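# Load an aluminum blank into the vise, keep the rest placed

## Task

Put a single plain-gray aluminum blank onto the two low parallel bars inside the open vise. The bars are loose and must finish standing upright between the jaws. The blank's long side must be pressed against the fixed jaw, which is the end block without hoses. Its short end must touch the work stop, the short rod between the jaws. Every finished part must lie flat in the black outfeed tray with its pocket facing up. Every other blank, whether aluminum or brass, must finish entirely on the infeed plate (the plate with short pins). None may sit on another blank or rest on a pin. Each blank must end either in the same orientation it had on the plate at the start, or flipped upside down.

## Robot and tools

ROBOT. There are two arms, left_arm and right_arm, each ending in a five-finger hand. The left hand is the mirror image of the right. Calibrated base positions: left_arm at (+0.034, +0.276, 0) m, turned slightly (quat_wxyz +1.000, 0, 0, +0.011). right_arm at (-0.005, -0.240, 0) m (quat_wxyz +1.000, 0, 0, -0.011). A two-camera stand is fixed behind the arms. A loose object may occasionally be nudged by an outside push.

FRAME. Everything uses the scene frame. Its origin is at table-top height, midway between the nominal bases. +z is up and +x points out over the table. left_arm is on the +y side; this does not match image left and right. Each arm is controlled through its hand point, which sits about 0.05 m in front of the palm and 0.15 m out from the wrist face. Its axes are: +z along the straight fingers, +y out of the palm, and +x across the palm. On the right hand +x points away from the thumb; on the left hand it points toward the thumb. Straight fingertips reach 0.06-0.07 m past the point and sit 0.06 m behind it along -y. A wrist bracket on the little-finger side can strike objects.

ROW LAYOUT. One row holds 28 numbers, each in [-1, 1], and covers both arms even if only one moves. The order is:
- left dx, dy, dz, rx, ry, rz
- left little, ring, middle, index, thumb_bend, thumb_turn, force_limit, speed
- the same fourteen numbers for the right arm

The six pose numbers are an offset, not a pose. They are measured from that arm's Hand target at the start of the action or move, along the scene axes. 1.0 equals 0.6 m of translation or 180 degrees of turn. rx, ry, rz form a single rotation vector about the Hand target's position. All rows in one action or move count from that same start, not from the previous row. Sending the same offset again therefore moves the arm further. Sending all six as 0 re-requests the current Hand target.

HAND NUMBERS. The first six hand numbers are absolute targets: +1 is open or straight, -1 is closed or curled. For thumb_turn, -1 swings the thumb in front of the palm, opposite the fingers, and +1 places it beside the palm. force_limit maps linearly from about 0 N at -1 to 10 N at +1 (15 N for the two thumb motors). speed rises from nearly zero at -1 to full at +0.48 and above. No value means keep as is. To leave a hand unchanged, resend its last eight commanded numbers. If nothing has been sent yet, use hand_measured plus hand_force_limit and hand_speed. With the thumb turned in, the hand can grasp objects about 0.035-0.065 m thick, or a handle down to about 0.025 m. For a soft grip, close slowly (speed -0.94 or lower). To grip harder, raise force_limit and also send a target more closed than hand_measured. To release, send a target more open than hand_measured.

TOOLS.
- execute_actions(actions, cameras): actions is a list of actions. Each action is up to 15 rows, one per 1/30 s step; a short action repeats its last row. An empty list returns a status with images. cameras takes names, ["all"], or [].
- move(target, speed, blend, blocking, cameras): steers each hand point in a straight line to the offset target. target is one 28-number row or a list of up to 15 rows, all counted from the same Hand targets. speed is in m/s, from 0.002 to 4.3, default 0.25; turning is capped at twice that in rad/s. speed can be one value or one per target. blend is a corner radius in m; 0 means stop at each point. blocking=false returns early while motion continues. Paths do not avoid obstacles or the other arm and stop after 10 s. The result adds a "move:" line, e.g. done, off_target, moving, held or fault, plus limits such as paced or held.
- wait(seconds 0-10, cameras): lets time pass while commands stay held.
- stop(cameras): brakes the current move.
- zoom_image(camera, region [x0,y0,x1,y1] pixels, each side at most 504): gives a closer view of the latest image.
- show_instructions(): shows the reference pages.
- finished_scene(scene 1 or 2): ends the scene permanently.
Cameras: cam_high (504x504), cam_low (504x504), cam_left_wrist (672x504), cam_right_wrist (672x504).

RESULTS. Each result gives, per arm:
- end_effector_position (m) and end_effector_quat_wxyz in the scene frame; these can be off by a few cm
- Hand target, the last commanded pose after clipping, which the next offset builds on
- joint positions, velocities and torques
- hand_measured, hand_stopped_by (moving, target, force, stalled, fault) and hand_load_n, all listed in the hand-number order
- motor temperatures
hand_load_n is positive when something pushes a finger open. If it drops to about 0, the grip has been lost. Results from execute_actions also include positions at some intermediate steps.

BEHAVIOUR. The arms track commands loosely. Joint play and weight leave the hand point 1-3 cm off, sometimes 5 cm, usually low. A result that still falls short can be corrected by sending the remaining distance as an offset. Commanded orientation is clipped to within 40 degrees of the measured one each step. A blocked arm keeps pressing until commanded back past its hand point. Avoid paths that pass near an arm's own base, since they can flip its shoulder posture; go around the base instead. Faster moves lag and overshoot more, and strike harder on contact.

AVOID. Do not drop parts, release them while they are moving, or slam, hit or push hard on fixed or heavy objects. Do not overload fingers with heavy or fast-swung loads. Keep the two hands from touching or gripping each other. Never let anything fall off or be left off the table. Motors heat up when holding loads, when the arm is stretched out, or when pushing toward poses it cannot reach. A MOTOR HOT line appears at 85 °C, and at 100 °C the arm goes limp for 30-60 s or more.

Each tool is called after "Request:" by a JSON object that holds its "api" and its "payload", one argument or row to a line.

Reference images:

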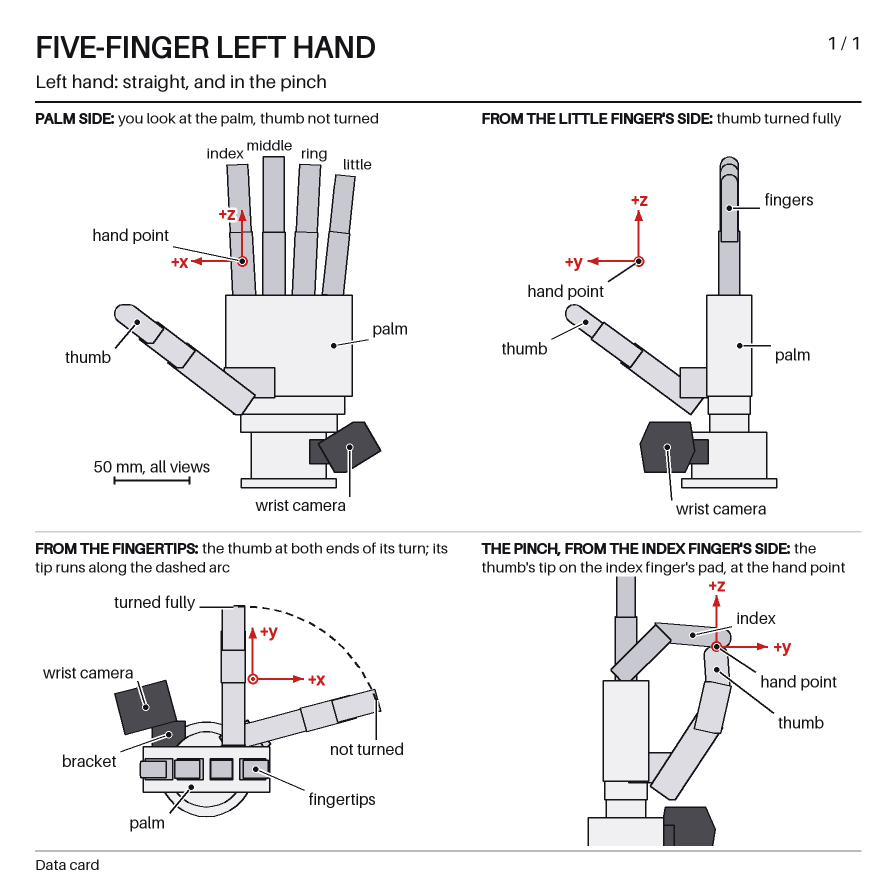

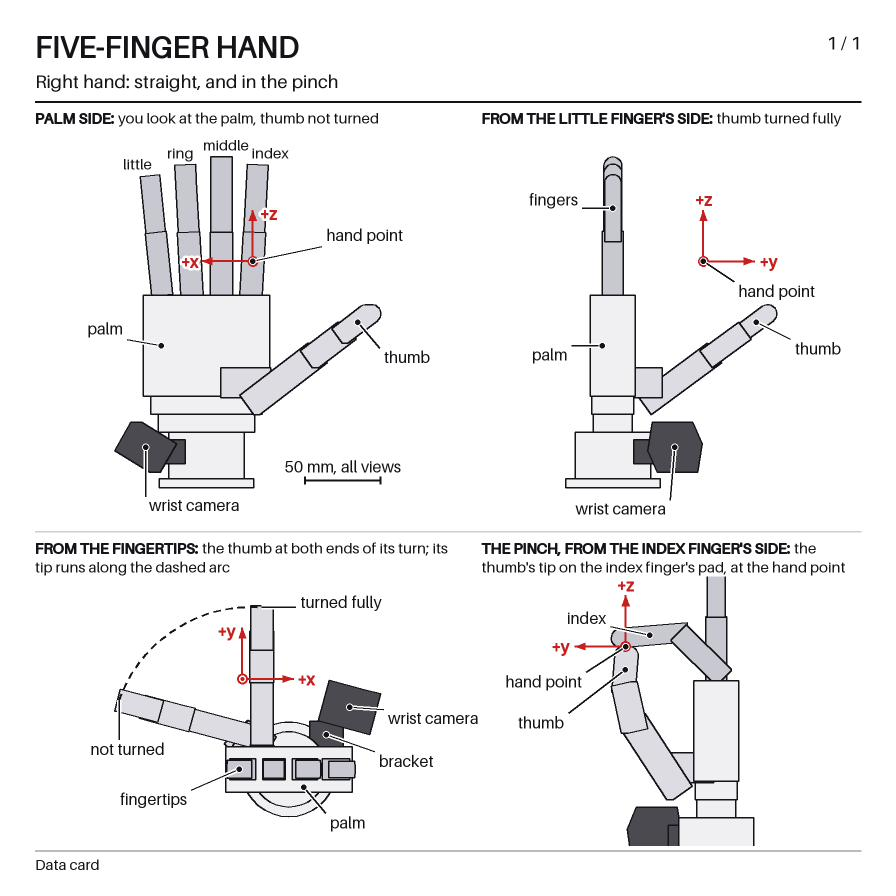

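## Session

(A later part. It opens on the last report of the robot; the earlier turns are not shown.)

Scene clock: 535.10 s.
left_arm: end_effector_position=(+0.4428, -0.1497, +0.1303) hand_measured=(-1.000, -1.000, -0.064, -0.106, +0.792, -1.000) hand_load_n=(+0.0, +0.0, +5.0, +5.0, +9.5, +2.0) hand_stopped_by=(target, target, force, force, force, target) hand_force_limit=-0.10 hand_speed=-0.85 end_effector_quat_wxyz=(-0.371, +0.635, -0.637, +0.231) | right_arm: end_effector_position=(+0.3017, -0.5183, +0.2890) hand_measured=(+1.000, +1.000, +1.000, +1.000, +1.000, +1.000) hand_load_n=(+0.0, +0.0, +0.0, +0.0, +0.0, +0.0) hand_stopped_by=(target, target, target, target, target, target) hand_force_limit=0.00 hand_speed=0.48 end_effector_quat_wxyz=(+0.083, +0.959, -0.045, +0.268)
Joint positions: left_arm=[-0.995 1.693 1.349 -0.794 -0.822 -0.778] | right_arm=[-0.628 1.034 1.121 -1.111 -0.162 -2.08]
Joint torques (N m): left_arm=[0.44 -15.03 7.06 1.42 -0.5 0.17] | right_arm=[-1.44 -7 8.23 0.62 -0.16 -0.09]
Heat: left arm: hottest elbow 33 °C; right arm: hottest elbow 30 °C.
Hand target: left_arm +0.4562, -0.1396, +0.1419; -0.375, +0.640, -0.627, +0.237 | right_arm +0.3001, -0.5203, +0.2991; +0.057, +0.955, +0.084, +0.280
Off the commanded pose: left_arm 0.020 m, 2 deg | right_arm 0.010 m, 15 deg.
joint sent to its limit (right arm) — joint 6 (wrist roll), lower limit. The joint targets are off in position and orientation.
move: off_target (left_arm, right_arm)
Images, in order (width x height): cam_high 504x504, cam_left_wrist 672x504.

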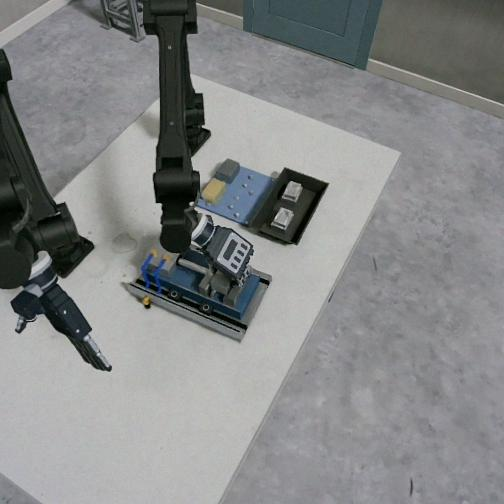

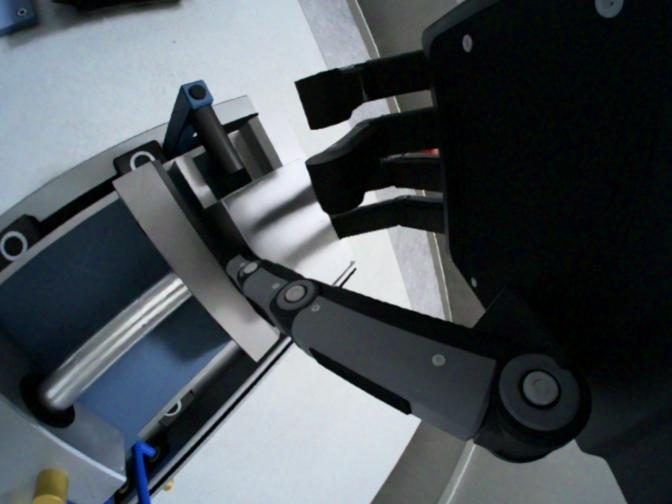

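Request:
{"api": "move", "payload": {
  "target": [
    [0.0,0.025,0.0,0,0,0,-1,-1,-0.4,-0.4,0.25,-1,-0.1,-0.85,0,0,0,0,0,0,1,1,1,1,1,1,0,0.48]
  ],
  "speed": 0.03,
  "cameras": ["cam_left_wrist","cam_high"]
}}

Request:
{"api": "zoom_image", "payload": {
  "camera": "cam_left_wrist",
  "region": [120, 60, 340, 280]
}}

Scene clock: 539.63 s.
left_arm: end_effector_position=(+0.4429, -0.1410, +0.1303) hand_measured=(-1.000, -1.000, -0.064, -0.106, +0.792, -1.000) hand_load_n=(+0.0, +0.0, +5.0, +5.5, +9.5, +2.5) hand_stopped_by=(target, target, force, force, force, target) hand_force_limit=-0.10 hand_speed=-0.85 end_effector_quat_wxyz=(-0.365, +0.640, -0.633, +0.238) | right_arm: end_effector_position=(+0.3017, -0.5183, +0.2890) hand_measured=(+1.000, +1.000, +1.000, +1.000, +1.000, +1.000) hand_load_n=(+0.0, +0.0, +0.0, +0.0, +0.0, +0.0) hand_stopped_by=(target, target, target, target, target, target) hand_force_limit=0.00 hand_speed=0.48 end_effector_quat_wxyz=(+0.083, +0.959, -0.045, +0.268)
Joint positions: left_arm=[-0.982 1.665 1.31 -0.76 -0.81 -0.774] | right_arm=[-0.628 1.034 1.121 -1.111 -0.162 -2.08]
Joint torques (N m): left_arm=[0.91 -14.74 6.82 1.16 -0.65 0.35] | right_arm=[-0.56 -6.89 8.32 0.8 -0.14 -0.07]
Heat: left arm: hottest elbow 33 °C; right arm: hottest elbow 30 °C.
Hand target: left_arm +0.4562, -0.1246, +0.1419; -0.375, +0.640, -0.627, +0.237 | right_arm +0.3001, -0.5203, +0.2991; +0.057, +0.955, +0.084, +0.280
Off the commanded pose: left_arm 0.024 m, 1 deg | right_arm 0.010 m, 15 deg.
joint sent to its limit (right arm) — joint 6 (wrist roll), lower limit. The joint targets are off in position and orientation.
move: off_target (left_arm, right_arm)
Images, in order (width x height): cam_high 504x504, cam_left_wrist 672x504.

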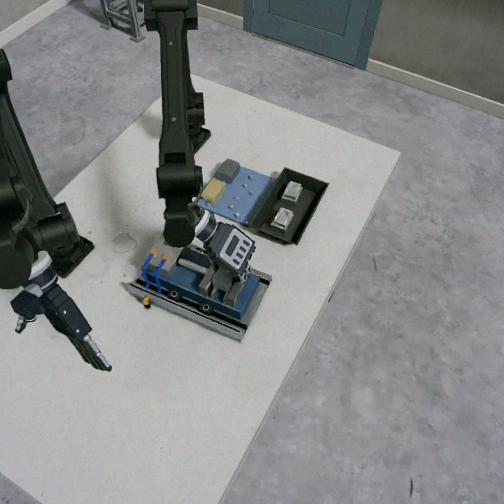

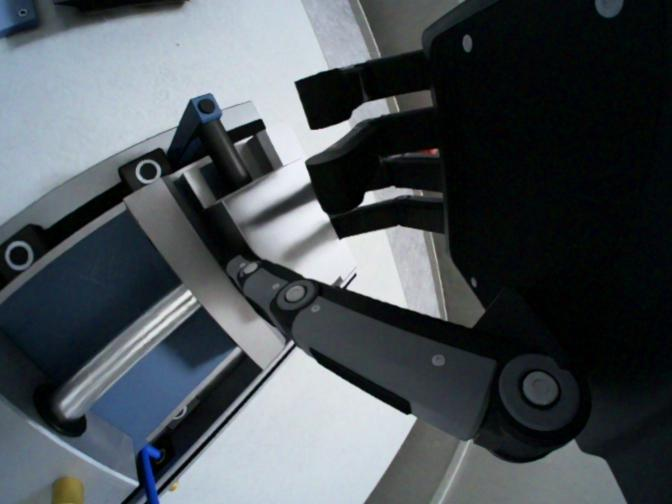

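Scaled by 2.291 from the camera's 672x504 image, which has a finer 960x720 frame.

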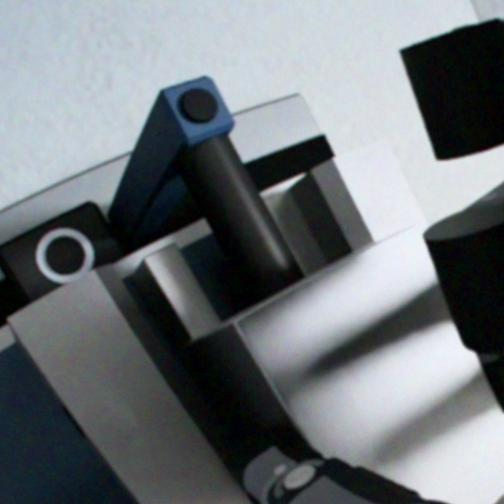

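Request:
{"api": "move", "payload": {
  "target": [
    [0.0,0.016,0.0,0,0,0,-1,-1,-0.4,-0.4,0.25,-1,-0.1,-0.85,0,0,0,0,0,0,1,1,1,1,1,1,0,0.48]
  ],
  "speed": 0.03,
  "cameras": ["cam_left_wrist","cam_high"]
}}

Request:
{"api": "zoom_image", "payload": {
  "camera": "cam_left_wrist",
  "region": [120, 60, 340, 280]
}}

Scene clock: 544.47 s.
left_arm: end_effector_position=(+0.4430, -0.1401, +0.1320) hand_measured=(-1.000, -1.000, -0.064, -0.106, +0.792, -1.000) hand_load_n=(+0.0, +0.0, +5.0, +5.5, +9.0, +3.5) hand_stopped_by=(target, target, force, force, force, target) hand_force_limit=-0.10 hand_speed=-0.85 end_effector_quat_wxyz=(-0.359, +0.644, -0.628, +0.249) | right_arm: end_effector_position=(+0.3017, -0.5183, +0.2890) hand_measured=(+1.000, +1.000, +1.000, +1.000, +1.000, +1.000) hand_load_n=(+0.0, +0.0, +0.0, +0.0, +0.0, +0.0) hand_stopped_by=(target, target, target, target, target, target) hand_force_limit=0.00 hand_speed=0.48 end_effector_quat_wxyz=(+0.083, +0.959, -0.045, +0.268)
Joint positions: left_arm=[-0.978 1.648 1.289 -0.729 -0.799 -0.774] | right_arm=[-0.628 1.034 1.121 -1.111 -0.162 -2.08]
Joint torques (N m): left_arm=[1.38 -14.86 6.56 0.88 -0.88 0.51] | right_arm=[-0.91 -7.24 8.32 0.53 -0.1 -0.08]
Heat: left arm: hottest elbow 33 °C; right arm: hottest elbow 30 °C.
Hand target: left_arm +0.4562, -0.1150, +0.1419; -0.375, +0.640, -0.627, +0.237 | right_arm +0.3001, -0.5203, +0.2991; +0.057, +0.955, +0.084, +0.280
Off the commanded pose: left_arm 0.030 m, 2 deg | right_arm 0.010 m, 15 deg.
joint sent to its limit (right arm) — joint 6 (wrist roll), lower limit. The joint targets are off in position and orientation.
move: off_target (left_arm, right_arm)
Images, in order (width x height): cam_high 504x504, cam_left_wrist 672x504.

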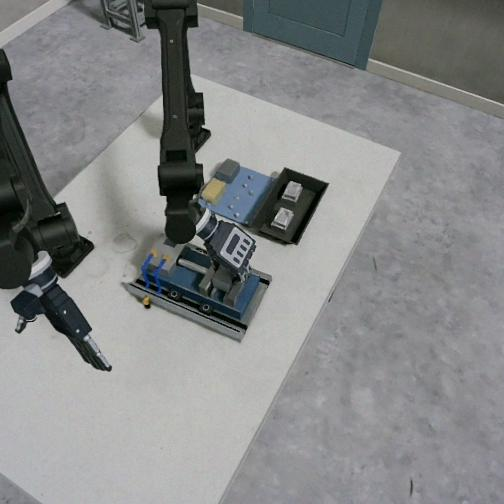

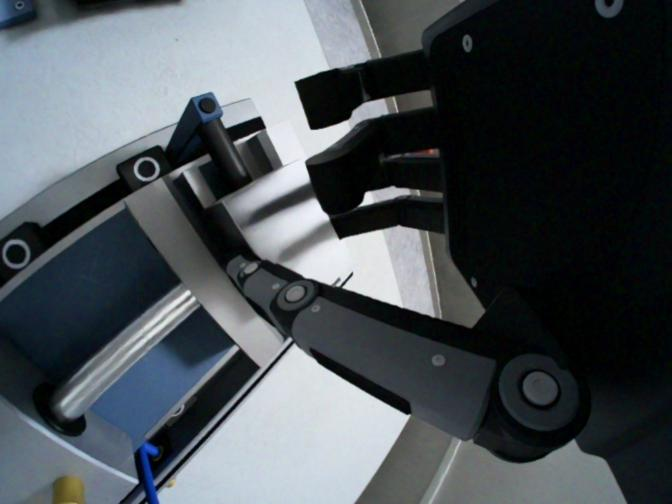

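Scaled by 2.291 from the camera's 672x504 image, which has a finer 960x720 frame.

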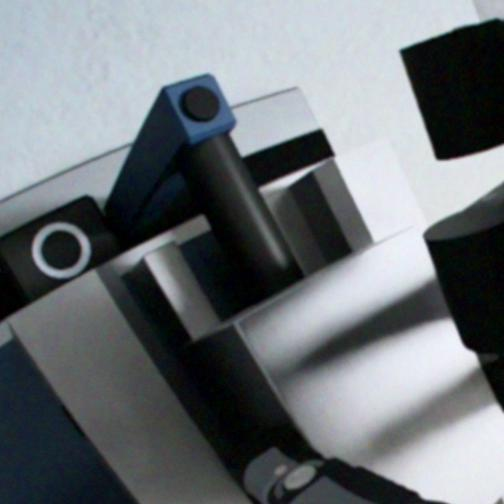

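Request:
{"api": "move", "payload": {
  "target": [
    [-0.012,-0.034,-0.008,0,0,0,-1,-1,-0.4,-0.4,0.25,-1,-0.1,-0.85,0,0,0,0,0,0,1,1,1,1,1,1,0,0.48]
  ],
  "speed": 0.04
}}

Request:
{"api": "move", "payload": {
  "target": [
    [0,0,0,0,0,0,-1,-1,0.04,0.04,0.92,-1,-0.1,-0.5,0,0,0,0,0,0,1,1,1,1,1,1,0,0.48]
  ],
  "cameras": ["cam_left_wrist","cam_high"]
}}

Request:
{"api": "zoom_image", "payload": {
  "camera": "cam_left_wrist",
  "region": [120, 60, 340, 280]
}}

Request:
{"api": "zoom_image", "payload": {
  "camera": "cam_high",
  "region": [205, 250, 255, 300]
}}

Scene clock: 553.07 s.
left_arm: end_effector_position=(+0.4425, -0.1402, +0.1316) hand_measured=(-1.000, -1.000, -0.064, -0.106, +0.792, -1.000) hand_load_n=(+0.5, +0.0, +5.5, +5.5, +9.0, +2.5) hand_stopped_by=(target, target, force, force, force, target) hand_force_limit=-0.10 hand_speed=-0.85 end_effector_quat_wxyz=(-0.361, +0.645, -0.626, +0.249) | right_arm: end_effector_position=(+0.3017, -0.5183, +0.2890) hand_measured=(+1.000, +1.000, +1.000, +1.000, +1.000, +1.000) hand_load_n=(+0.0, +0.0, +0.0, +0.0, +0.0, +0.0) hand_stopped_by=(target, target, target, target, target, target) hand_force_limit=0.00 hand_speed=0.48 end_effector_quat_wxyz=(+0.083, +0.959, -0.045, +0.268)
Joint positions: left_arm=[-0.981 1.65 1.289 -0.733 -0.807 -0.783] | right_arm=[-0.628 1.034 1.121 -1.111 -0.162 -2.08]
Joint torques (N m): left_arm=[-1.08 -12.16 9.55 0.12 -1.23 0.15] | right_arm=[-0.56 -6.59 8.53 0.66 -0.12 -0.09]
Heat: left arm: hottest elbow 32 °C; right arm: hottest elbow 30 °C.
Hand target: left_arm +0.4490, -0.1354, +0.1371; -0.375, +0.640, -0.627, +0.237 | right_arm +0.3001, -0.5203, +0.2991; +0.057, +0.955, +0.084, +0.280
Off the commanded pose: left_arm 0.010 m, 2 deg | right_arm 0.010 m, 15 deg.
joint sent to its limit (right arm) — joint 6 (wrist roll), lower limit. The joint targets are off in position and orientation.
move: off_target (right_arm)

Scene clock: 553.87 s.
left_arm: end_effector_position=(+0.4408, -0.1330, +0.1288) hand_measured=(-1.000, -1.000, +0.040, +0.040, +0.920, -1.000) hand_load_n=(+0.0, +0.0, +0.0, +0.0, +0.0, +0.0) hand_stopped_by=(target, target, target, target, target, target) hand_force_limit=-0.10 hand_speed=-0.50 end_effector_quat_wxyz=(-0.371, +0.641, -0.629, +0.236) | right_arm: end_effector_position=(+0.3017, -0.5183, +0.2890) hand_measured=(+1.000, +1.000, +1.000, +1.000, +1.000, +1.000) hand_load_n=(+0.0, +0.0, +0.0, +0.0, +0.0, +0.0) hand_stopped_by=(target, target, target, target, target, target) hand_force_limit=0.00 hand_speed=0.48 end_effector_quat_wxyz=(+0.083, +0.959, -0.045, +0.268)
Joint positions: left_arm=[-0.981 1.653 1.289 -0.759 -0.822 -0.781] | right_arm=[-0.628 1.034 1.121 -1.111 -0.162 -2.08]
Joint torques (N m): left_arm=[-1.08 -12.34 9.48 0.58 -0.6 0.13] | right_arm=[-1.08 -6.95 8.28 0.64 -0.16 -0.06]
Heat: left arm: hottest elbow 32 °C; right arm: hottest elbow 30 °C.
Hand target: left_arm +0.4490, -0.1354, +0.1371; -0.375, +0.640, -0.627, +0.237 | right_arm +0.3001, -0.5203, +0.2991; +0.057, +0.955, +0.084, +0.280
Off the commanded pose: left_arm 0.012 m, 1 deg | right_arm 0.010 m, 15 deg.
joint sent to its limit (right arm) — joint 6 (wrist roll), lower limit. The joint targets are off in position and orientation.
move: off_target (left_arm, right_arm)
Images, in order (width x height): cam_high 504x504, cam_left_wrist 672x504.

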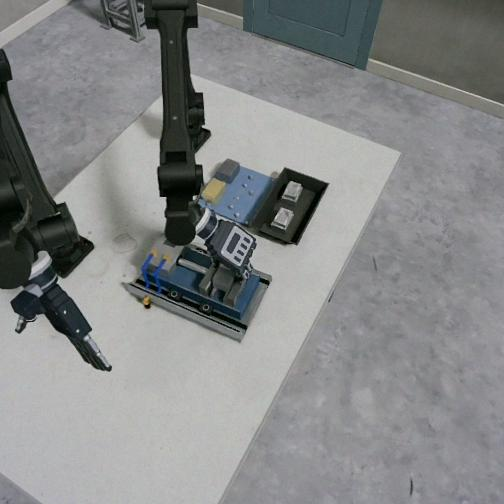

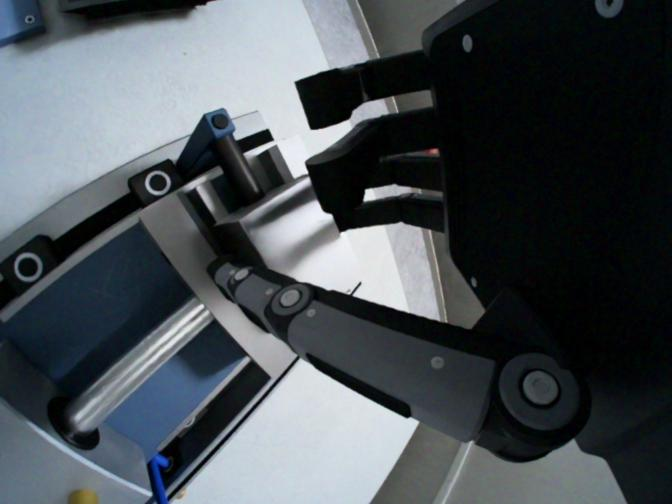

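Scaled by 2.291 from the camera's 672x504 image, which has a finer 960x720 frame.

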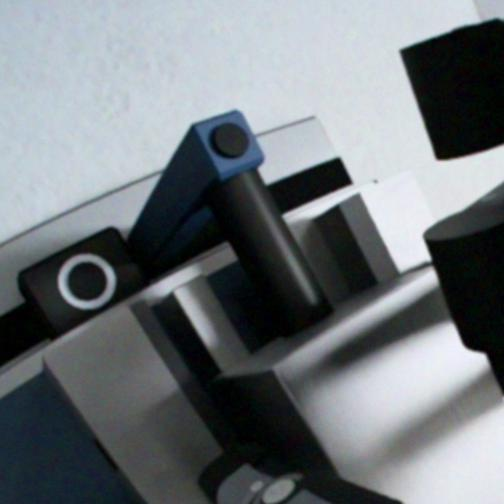

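Scaled by 10.080 from the camera's 504x504 image, which has a finer 720x720 frame.

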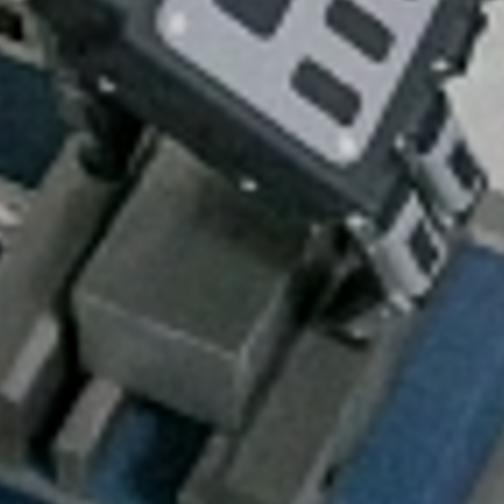

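Request:
{"api": "move", "payload": {
  "target": [
    [0.0,0.0,0.22,0,0,0,-1,-1,0.04,0.04,1,-1,-0.1,0.3,0,0,0,0,0,0,1,1,1,1,1,1,0,0.48],
    [-0.02,0.3,0.25,0,0,0,-1,-1,0.04,0.04,1,-1,-0.1,0.3,0,0,0,0,0,0,1,1,1,1,1,1,0,0.48]
  ],
  "cameras": ["cam_left_wrist","cam_high","cam_low"],
  "speed": 0.12,
  "blend": [0.02,0]
}}

Request:
{"api": "zoom_image", "payload": {
  "camera": "cam_high",
  "region": [205, 250, 255, 300]
}}

Request:
{"api": "zoom_image", "payload": {
  "camera": "cam_low",
  "region": [0, 180, 120, 300]
}}

Scene clock: 561.87 s.
left_arm: end_effector_position=(+0.4326, +0.0458, +0.2725) hand_measured=(-1.000, -1.000, +0.040, +0.040, +1.000, -1.000) hand_load_n=(+0.5, +0.0, +0.0, +0.0, +0.0, +0.0) hand_stopped_by=(target, target, target, target, target, target) hand_force_limit=-0.10 hand_speed=0.30 end_effector_quat_wxyz=(-0.371, +0.642, -0.634, +0.218) | right_arm: end_effector_position=(+0.3017, -0.5183, +0.2890) hand_measured=(+1.000, +1.000, +1.000, +1.000, +1.000, +1.000) hand_load_n=(-0.5, +0.0, +0.0, +0.0, +0.0, +0.0) hand_stopped_by=(target, target, target, target, target, target) hand_force_limit=0.00 hand_speed=0.48 end_effector_quat_wxyz=(+0.083, +0.959, -0.045, +0.268)
Joint positions: left_arm=[-0.722 1.214 1.208 -0.949 -0.69 -0.485] | right_arm=[-0.628 1.034 1.121 -1.111 -0.162 -2.08]
Joint torques (N m): left_arm=[-0.44 -9.05 8.61 1.95 -0.25 0.15] | right_arm=[-0.62 -7 8.13 0.7 -0.13 -0.1]
Heat: left arm: hottest elbow 33 °C; right arm: hottest elbow 30 °C.
Hand target: left_arm +0.4370, +0.0446, +0.2871; -0.375, +0.640, -0.627, +0.237 | right_arm +0.3001, -0.5203, +0.2991; +0.057, +0.955, +0.084, +0.280
Off the commanded pose: left_arm 0.015 m, 2 deg | right_arm 0.010 m, 15 deg.
joint sent to its limit (right arm) — joint 6 (wrist roll), lower limit. The joint targets are off in position and orientation.
move: off_target (left_arm, right_arm)
Images, in order (width x height): cam_high 504x504, cam_low 504x504, cam_left_wrist 672x504.

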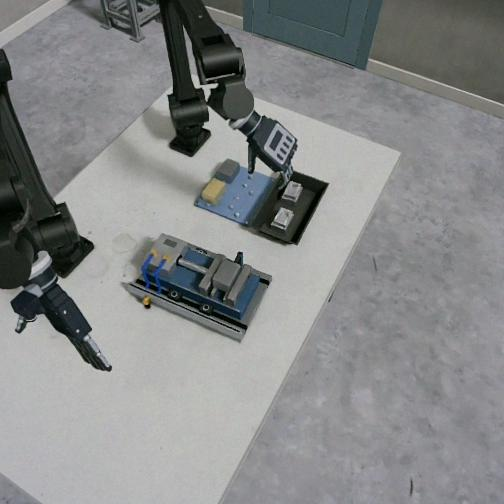

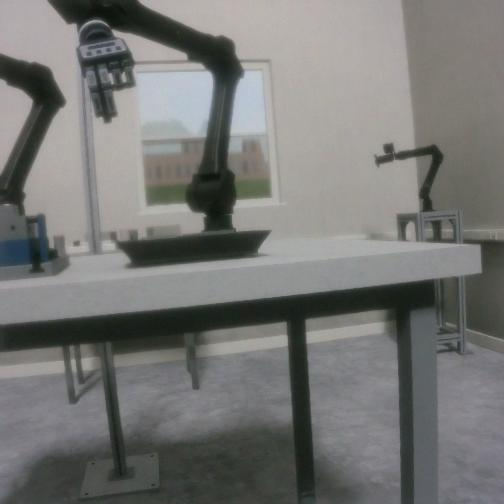

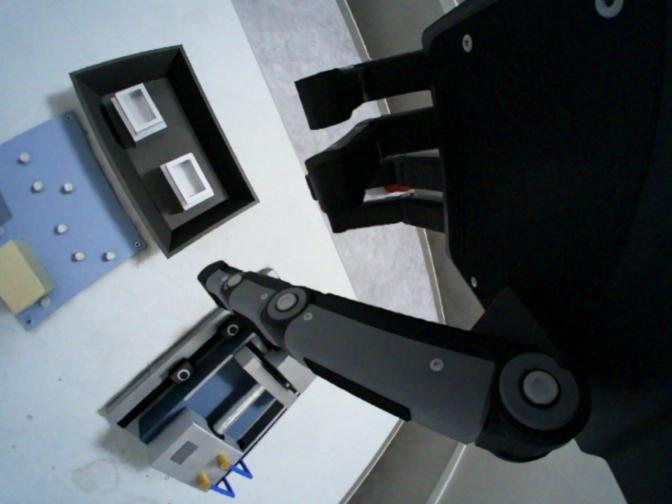

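Scaled by 10.080 from the camera's 504x504 image, which has a finer 720x720 frame.

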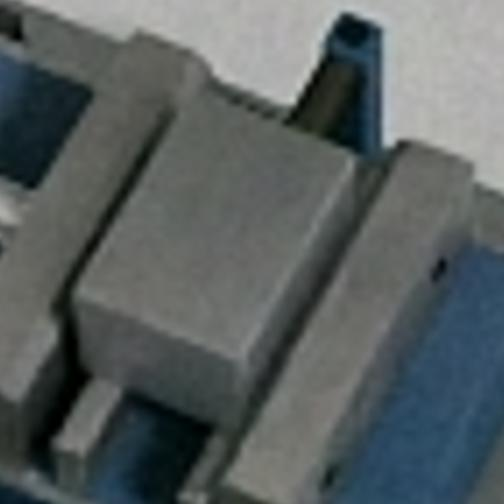

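Scaled by 4.200 from the camera's 504x504 image, which has a finer 720x720 frame.

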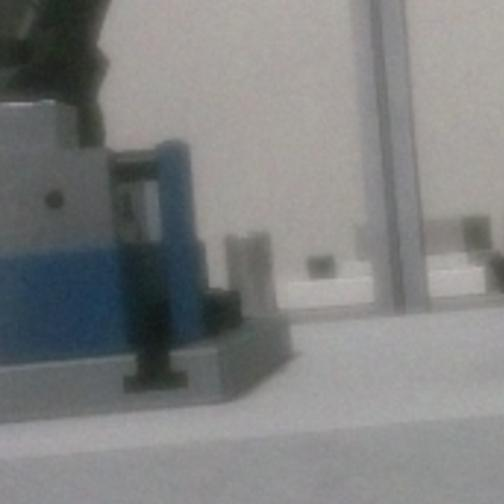

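Request:
{"api": "zoom_image", "payload": {
  "camera": "cam_high",
  "region": [206, 252, 246, 292]
}}

Scaled by 12.600 from the camera's 504x504 image, which has a finer 720x720 frame.

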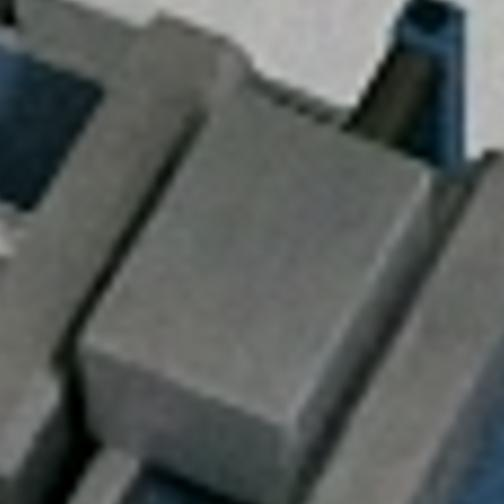

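Request:
{"api": "move", "payload": {
  "target": [
    [0.0167,-0.318,-0.0993,0,0,0,-1,-1,1,1,1,-1,-0.1,0.3,0,0,0,0,0,0,1,1,1,1,1,1,0,0.48],
    [0.029,-0.318,-0.253,0,0,0,-1,-1,1,1,1,-1,-0.1,0.3,0,0,0,0,0,0,1,1,1,1,1,1,0,0.48]
  ],
  "cameras": ["cam_left_wrist","cam_high"],
  "speed": [0.15,0.07]
}}

Request:
{"api": "zoom_image", "payload": {
  "camera": "cam_high",
  "region": [198, 245, 248, 295]
}}

Request:
{"api": "zoom_image", "payload": {
  "camera": "cam_left_wrist",
  "region": [120, 100, 340, 320]
}}

Scene clock: 591.27 s.
left_arm: end_effector_position=(+0.4439, -0.1446, +0.1270) hand_measured=(-1.000, -1.000, +1.000, +1.000, +1.000, -1.000) hand_load_n=(+0.0, +0.0, +0.0, +0.0, +0.0, +0.0) hand_stopped_by=(target, target, target, target, target, target) hand_force_limit=-0.10 hand_speed=0.30 end_effector_quat_wxyz=(-0.373, +0.637, -0.636, +0.225) | right_arm: end_effector_position=(+0.3017, -0.5183, +0.2890) hand_measured=(+1.000, +1.000, +1.000, +1.000, +1.000, +1.000) hand_load_n=(+0.0, +0.0, +0.0, +0.0, +0.0, +0.0) hand_stopped_by=(target, target, target, target, target, target) hand_force_limit=0.00 hand_speed=0.48 end_effector_quat_wxyz=(+0.083, +0.959, -0.045, +0.268)
Joint positions: left_arm=[-0.988 1.694 1.344 -0.8 -0.823 -0.781] | right_arm=[-0.628 1.034 1.121 -1.111 -0.162 -2.08]
Joint torques (N m): left_arm=[-0.62 -13.68 7.94 1.66 -0.64 0.07] | right_arm=[-0.67 -7 8.28 0.75 -0.12 -0.1]
Heat: left arm: hottest elbow 34 °C; right arm: hottest elbow 30 °C.
Hand target: left_arm +0.4544, -0.1462, +0.1353; -0.375, +0.640, -0.627, +0.237 | right_arm +0.3001, -0.5203, +0.2991; +0.057, +0.955, +0.084, +0.280
Off the commanded pose: left_arm 0.013 m, 2 deg | right_arm 0.010 m, 15 deg.
joint sent to its limit (right arm) — joint 6 (wrist roll), lower limit. The joint targets are off in position and orientation.
move: off_target (left_arm, right_arm)
Images, in order (width x height): cam_high 504x504, cam_left_wrist 672x504.

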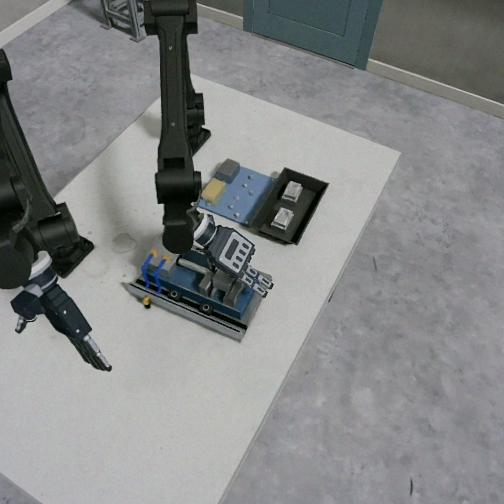

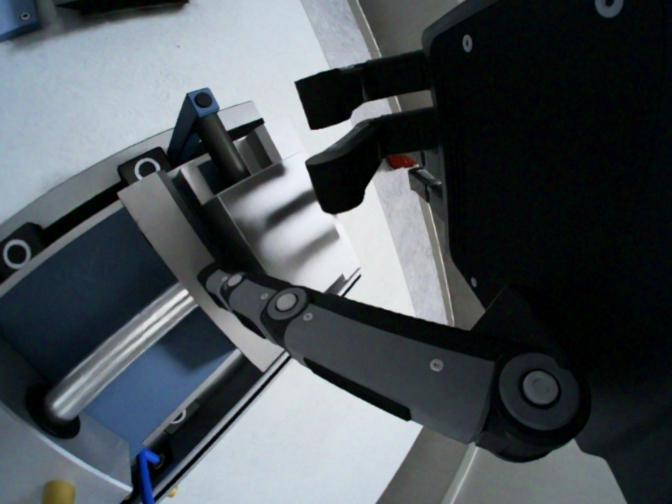

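Scaled by 10.080 from the camera's 504x504 image, which has a finer 720x720 frame.

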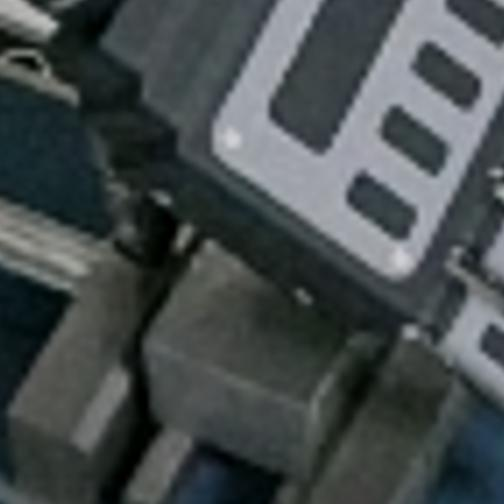

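Scaled by 2.291 from the camera's 672x504 image, which has a finer 960x720 frame.

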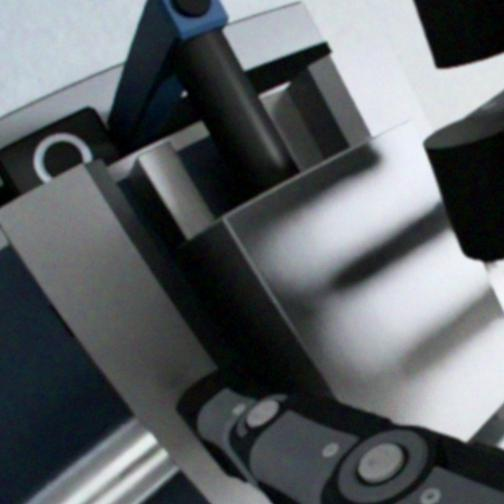

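Request:
{"api": "move", "payload": {
  "target": [
    [0,0,0,0,0,0,-1,-1,1,1,0.3,-1,-0.5,-0.85,0,0,0,0,0,0,1,1,1,1,1,1,0,0.48]
  ],
  "cameras": ["cam_left_wrist","cam_high"]
}}

Request:
{"api": "zoom_image", "payload": {
  "camera": "cam_high",
  "region": [206, 252, 246, 292]
}}

Request:
{"api": "zoom_image", "payload": {
  "camera": "cam_left_wrist",
  "region": [120, 100, 340, 320]
}}

Scene clock: 596.27 s.
left_arm: end_effector_position=(+0.4428, -0.1455, +0.1267) hand_measured=(-1.000, -1.000, +1.000, +1.000, +0.790, -1.000) hand_load_n=(+0.0, +0.0, +0.0, +0.0, +3.0, +0.5) hand_stopped_by=(target, target, target, target, force, target) hand_force_limit=-0.50 hand_speed=-0.85 end_effector_quat_wxyz=(-0.372, +0.636, -0.638, +0.225) | right_arm: end_effector_position=(+0.3017, -0.5183, +0.2890) hand_measured=(+1.000, +1.000, +1.000, +1.000, +1.000, +1.000) hand_load_n=(+0.0, +0.0, +0.0, +0.0, +0.0, +0.0) hand_stopped_by=(target, target, target, target, target, target) hand_force_limit=0.00 hand_speed=0.48 end_effector_quat_wxyz=(+0.083, +0.959, -0.045, +0.268)
Joint positions: left_arm=[-0.99 1.694 1.344 -0.8 -0.82 -0.78] | right_arm=[-0.628 1.034 1.121 -1.111 -0.162 -2.08]
Joint torques (N m): left_arm=[-0.73 -13.68 7.91 1.62 -0.74 0.07] | right_arm=[-0.97 -7.18 8.31 0.66 -0.11 -0.1]
Heat: left arm: hottest elbow 33 °C; right arm: hottest elbow 30 °C.
Hand target: left_arm +0.4544, -0.1462, +0.1353; -0.375, +0.640, -0.627, +0.237 | right_arm +0.3001, -0.5203, +0.2991; +0.057, +0.955, +0.084, +0.280
Off the commanded pose: left_arm 0.014 m, 2 deg | right_arm 0.010 m, 15 deg.
joint sent to its limit (right arm) — joint 6 (wrist roll), lower limit. The joint targets are off in position and orientation.
move: off_target (left_arm, right_arm)
Images, in order (width x height): cam_high 504x504, cam_left_wrist 672x504.

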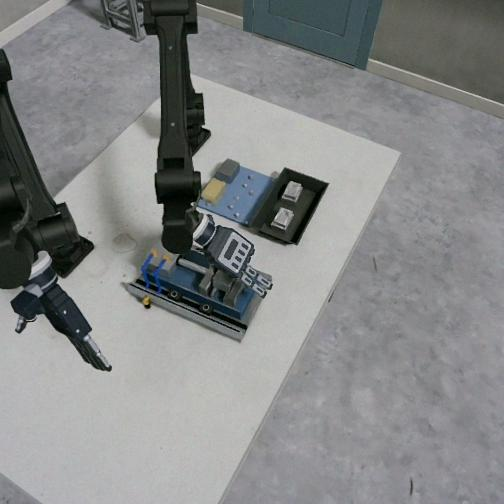

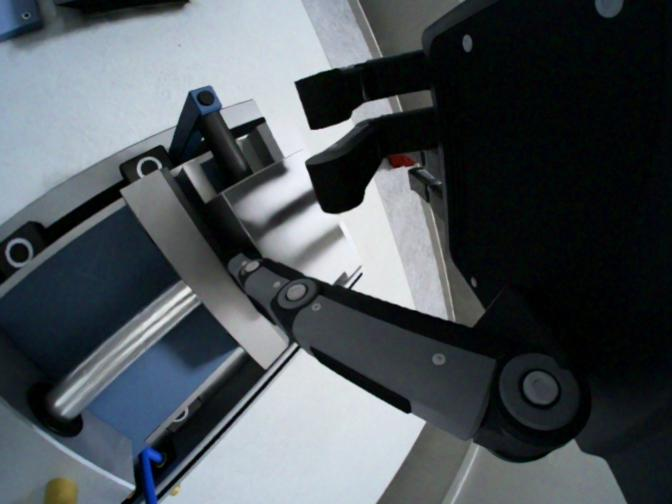

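Scaled by 12.600 from the camera's 504x504 image, which has a finer 720x720 frame.

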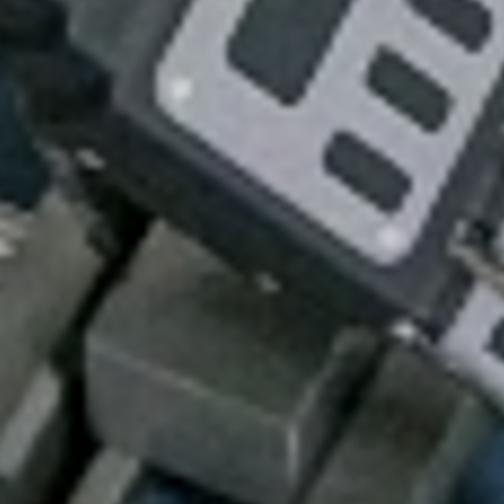

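Scaled by 2.291 from the camera's 672x504 image, which has a finer 960x720 frame.

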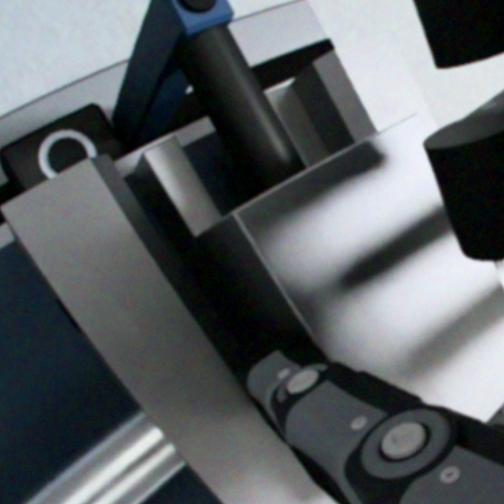

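Request:
{"api": "move", "payload": {
  "target": [
    [0,0,0,0,0,0,-1,-1,1,1,0.2,-1,-0.2,-0.85,0,0,0,0,0,0,1,1,1,1,1,1,0,0.48]
  ],
  "cameras": ["cam_left_wrist","cam_high"]
}}

Request:
{"api": "zoom_image", "payload": {
  "camera": "cam_high",
  "region": [206, 252, 246, 292]
}}

Scene clock: 602.40 s.
left_arm: end_effector_position=(+0.4386, -0.1462, +0.1243) hand_measured=(-1.000, -1.000, +1.000, +1.000, +0.700, -1.000) hand_load_n=(+0.0, +0.5, +0.0, +0.0, +4.5, -0.5) hand_stopped_by=(target, target, target, target, force, target) hand_force_limit=-0.20 hand_speed=-0.85 end_effector_quat_wxyz=(-0.371, +0.630, -0.645, +0.222) | right_arm: end_effector_position=(+0.3017, -0.5183, +0.2890) hand_measured=(+1.000, +1.000, +1.000, +1.000, +1.000, +1.000) hand_load_n=(+0.0, +0.0, +0.0, +0.0, +0.0, +0.0) hand_stopped_by=(target, target, target, target, target, target) hand_force_limit=0.00 hand_speed=0.48 end_effector_quat_wxyz=(+0.083, +0.959, -0.045, +0.268)
Joint positions: left_arm=[-0.996 1.694 1.339 -0.8 -0.817 -0.767] | right_arm=[-0.628 1.034 1.121 -1.111 -0.162 -2.08]
Joint torques (N m): left_arm=[-0.26 -13.63 8.24 1.66 -0.86 0.01] | right_arm=[-0.91 -7.18 8.31 0.73 -0.12 -0.08]
Heat: left arm: hottest elbow 33 °C; right arm: hottest elbow 30 °C.
Hand target: left_arm +0.4544, -0.1462, +0.1353; -0.375, +0.640, -0.627, +0.237 | right_arm +0.3001, -0.5203, +0.2991; +0.057, +0.955, +0.084, +0.280
Off the commanded pose: left_arm 0.019 m, 3 deg | right_arm 0.010 m, 15 deg.
joint sent to its limit (right arm) — joint 6 (wrist roll), lower limit. The joint targets are off in position and orientation.
move: off_target (left_arm, right_arm)
Images, in order (width x height): cam_high 504x504, cam_left_wrist 672x504.

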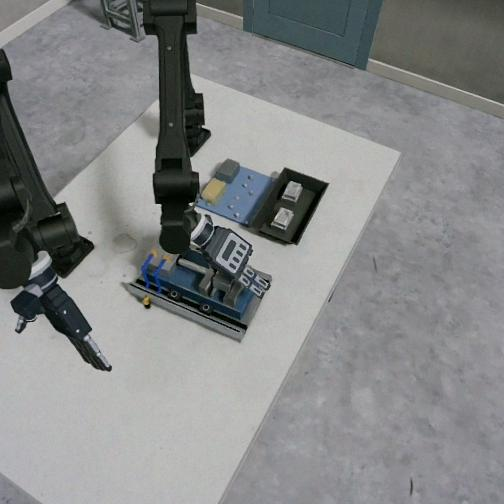

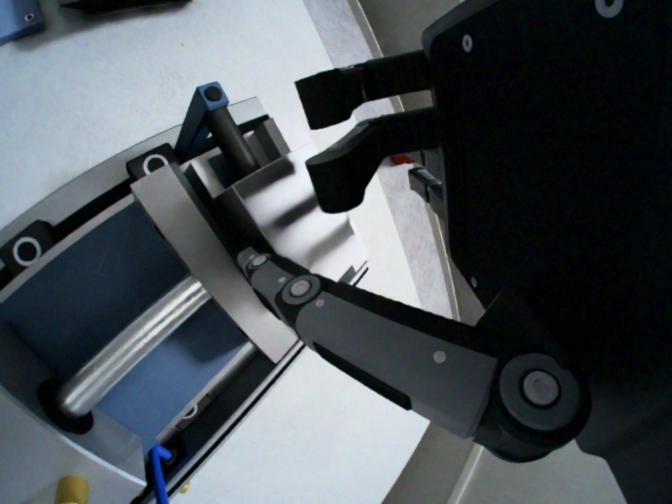

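Scaled by 12.600 from the camera's 504x504 image, which has a finer 720x720 frame.

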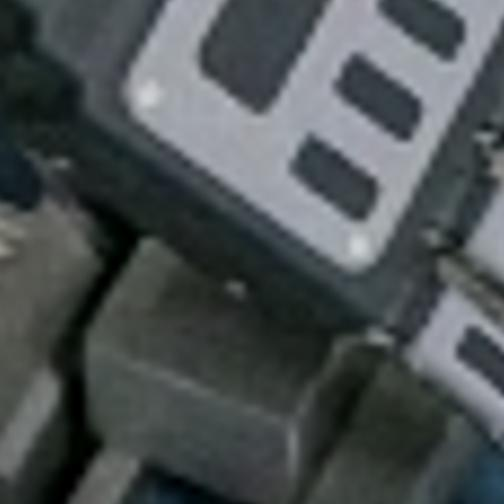

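Request:
{"api": "move", "payload": {
  "target": [
    [0,0,0,0,0,0,-1,-1,1,1,1,-1,-0.5,0.3,0,0,0,0,0,0,1,1,1,1,1,1,0,0.48],
    [-0.01,0.0,0.2,0,0,0,-1,-1,1,1,1,-1,-0.5,0.3,0,0,0,0,0,0,1,1,1,1,1,1,0,0.48],
    [-0.02,0.3,0.22,0,0,0,-1,-1,1,1,1,-1,-0.5,0.3,0,0,0,0,0,0,1,1,1,1,1,1,0,0.48]
  ],
  "cameras": ["cam_left_wrist","cam_high","cam_low"],
  "speed": 0.13,
  "blend": [0,0.03,0]
}}

Request:
{"api": "zoom_image", "payload": {
  "camera": "cam_high",
  "region": [206, 252, 246, 292]
}}

Request:
{"api": "zoom_image", "payload": {
  "camera": "cam_low",
  "region": [0, 180, 80, 260]
}}

Scene clock: 611.20 s.
left_arm: end_effector_position=(+0.4375, +0.0356, +0.2516) hand_measured=(-1.000, -1.000, +1.000, +1.000, +1.000, -1.000) hand_load_n=(+0.0, +0.0, +0.0, +0.0, +0.0, +0.0) hand_stopped_by=(target, target, target, target, target, target) hand_force_limit=-0.50 hand_speed=0.30 end_effector_quat_wxyz=(-0.371, +0.642, -0.635, +0.217) | right_arm: end_effector_position=(+0.3017, -0.5183, +0.2890) hand_measured=(+1.000, +1.000, +1.000, +1.000, +1.000, +1.000) hand_load_n=(+0.0, +0.0, +0.0, +0.0, +0.0, +0.0) hand_stopped_by=(target, target, target, target, target, target) hand_force_limit=0.00 hand_speed=0.48 end_effector_quat_wxyz=(+0.083, +0.959, -0.045, +0.268)
Joint positions: left_arm=[-0.734 1.247 1.181 -0.901 -0.698 -0.497] | right_arm=[-0.628 1.034 1.121 -1.111 -0.162 -2.08]
Joint torques (N m): left_arm=[-0.62 -9.58 8.55 1.91 -0.27 0.12] | right_arm=[-0.97 -6.89 8.23 0.68 -0.13 -0.1]
Heat: left arm: hottest elbow 33 °C; right arm: hottest elbow 30 °C.
Hand target: left_arm +0.4424, +0.0338, +0.2673; -0.375, +0.640, -0.627, +0.237 | right_arm +0.3001, -0.5203, +0.2991; +0.057, +0.955, +0.084, +0.280
Off the commanded pose: left_arm 0.017 m, 3 deg | right_arm 0.010 m, 15 deg.
joint sent to its limit (right arm) — joint 6 (wrist roll), lower limit. The joint targets are off in position and orientation.
move: off_target (left_arm, right_arm)
Images, in order (width x height): cam_high 504x504, cam_low 504x504, cam_left_wrist 672x504.

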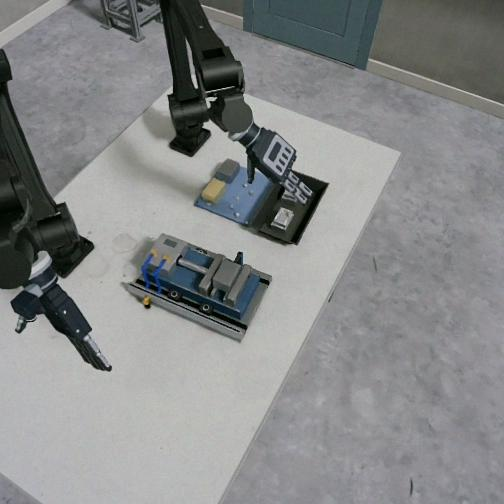

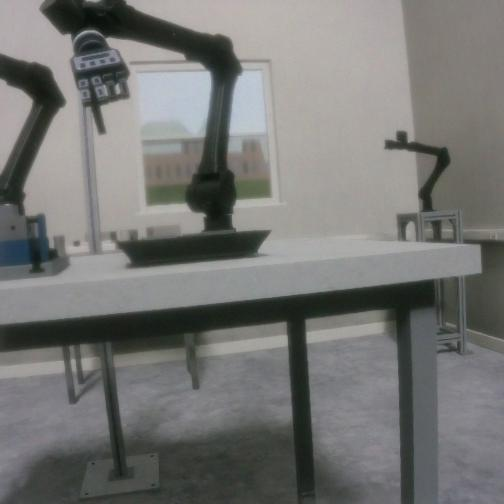

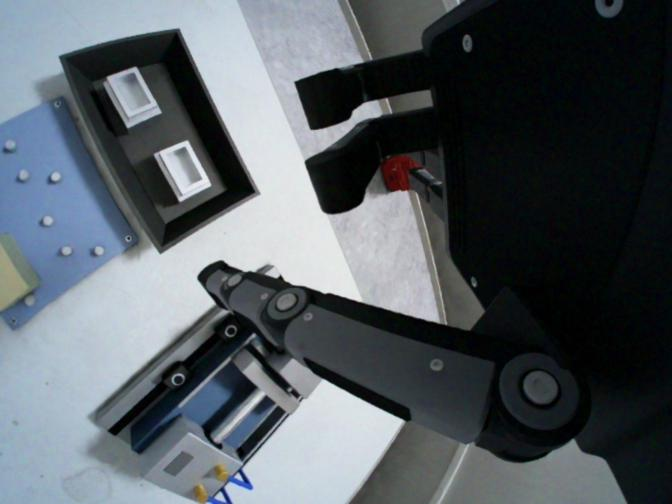

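Scaled by 12.600 from the camera's 504x504 image, which has a finer 720x720 frame.

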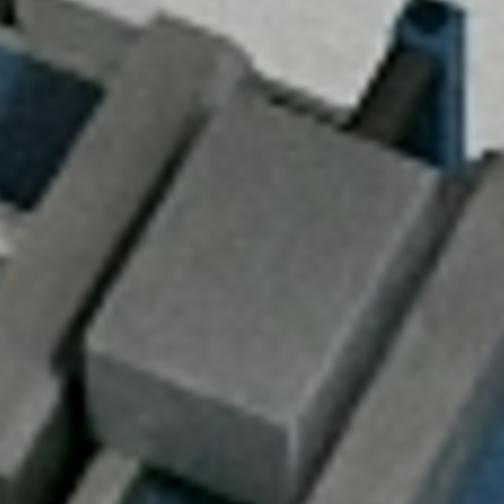

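Scaled by 6.300 from the camera's 504x504 image, which has a finer 720x720 frame.

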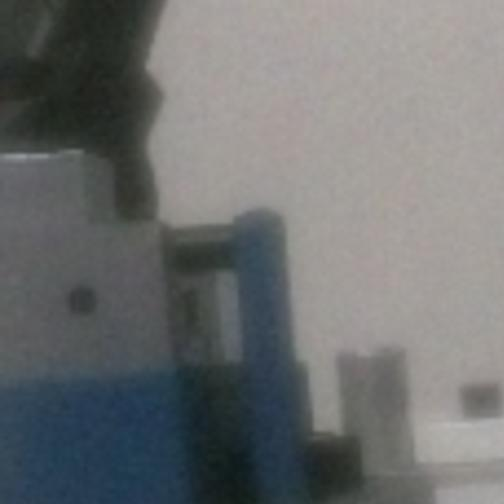

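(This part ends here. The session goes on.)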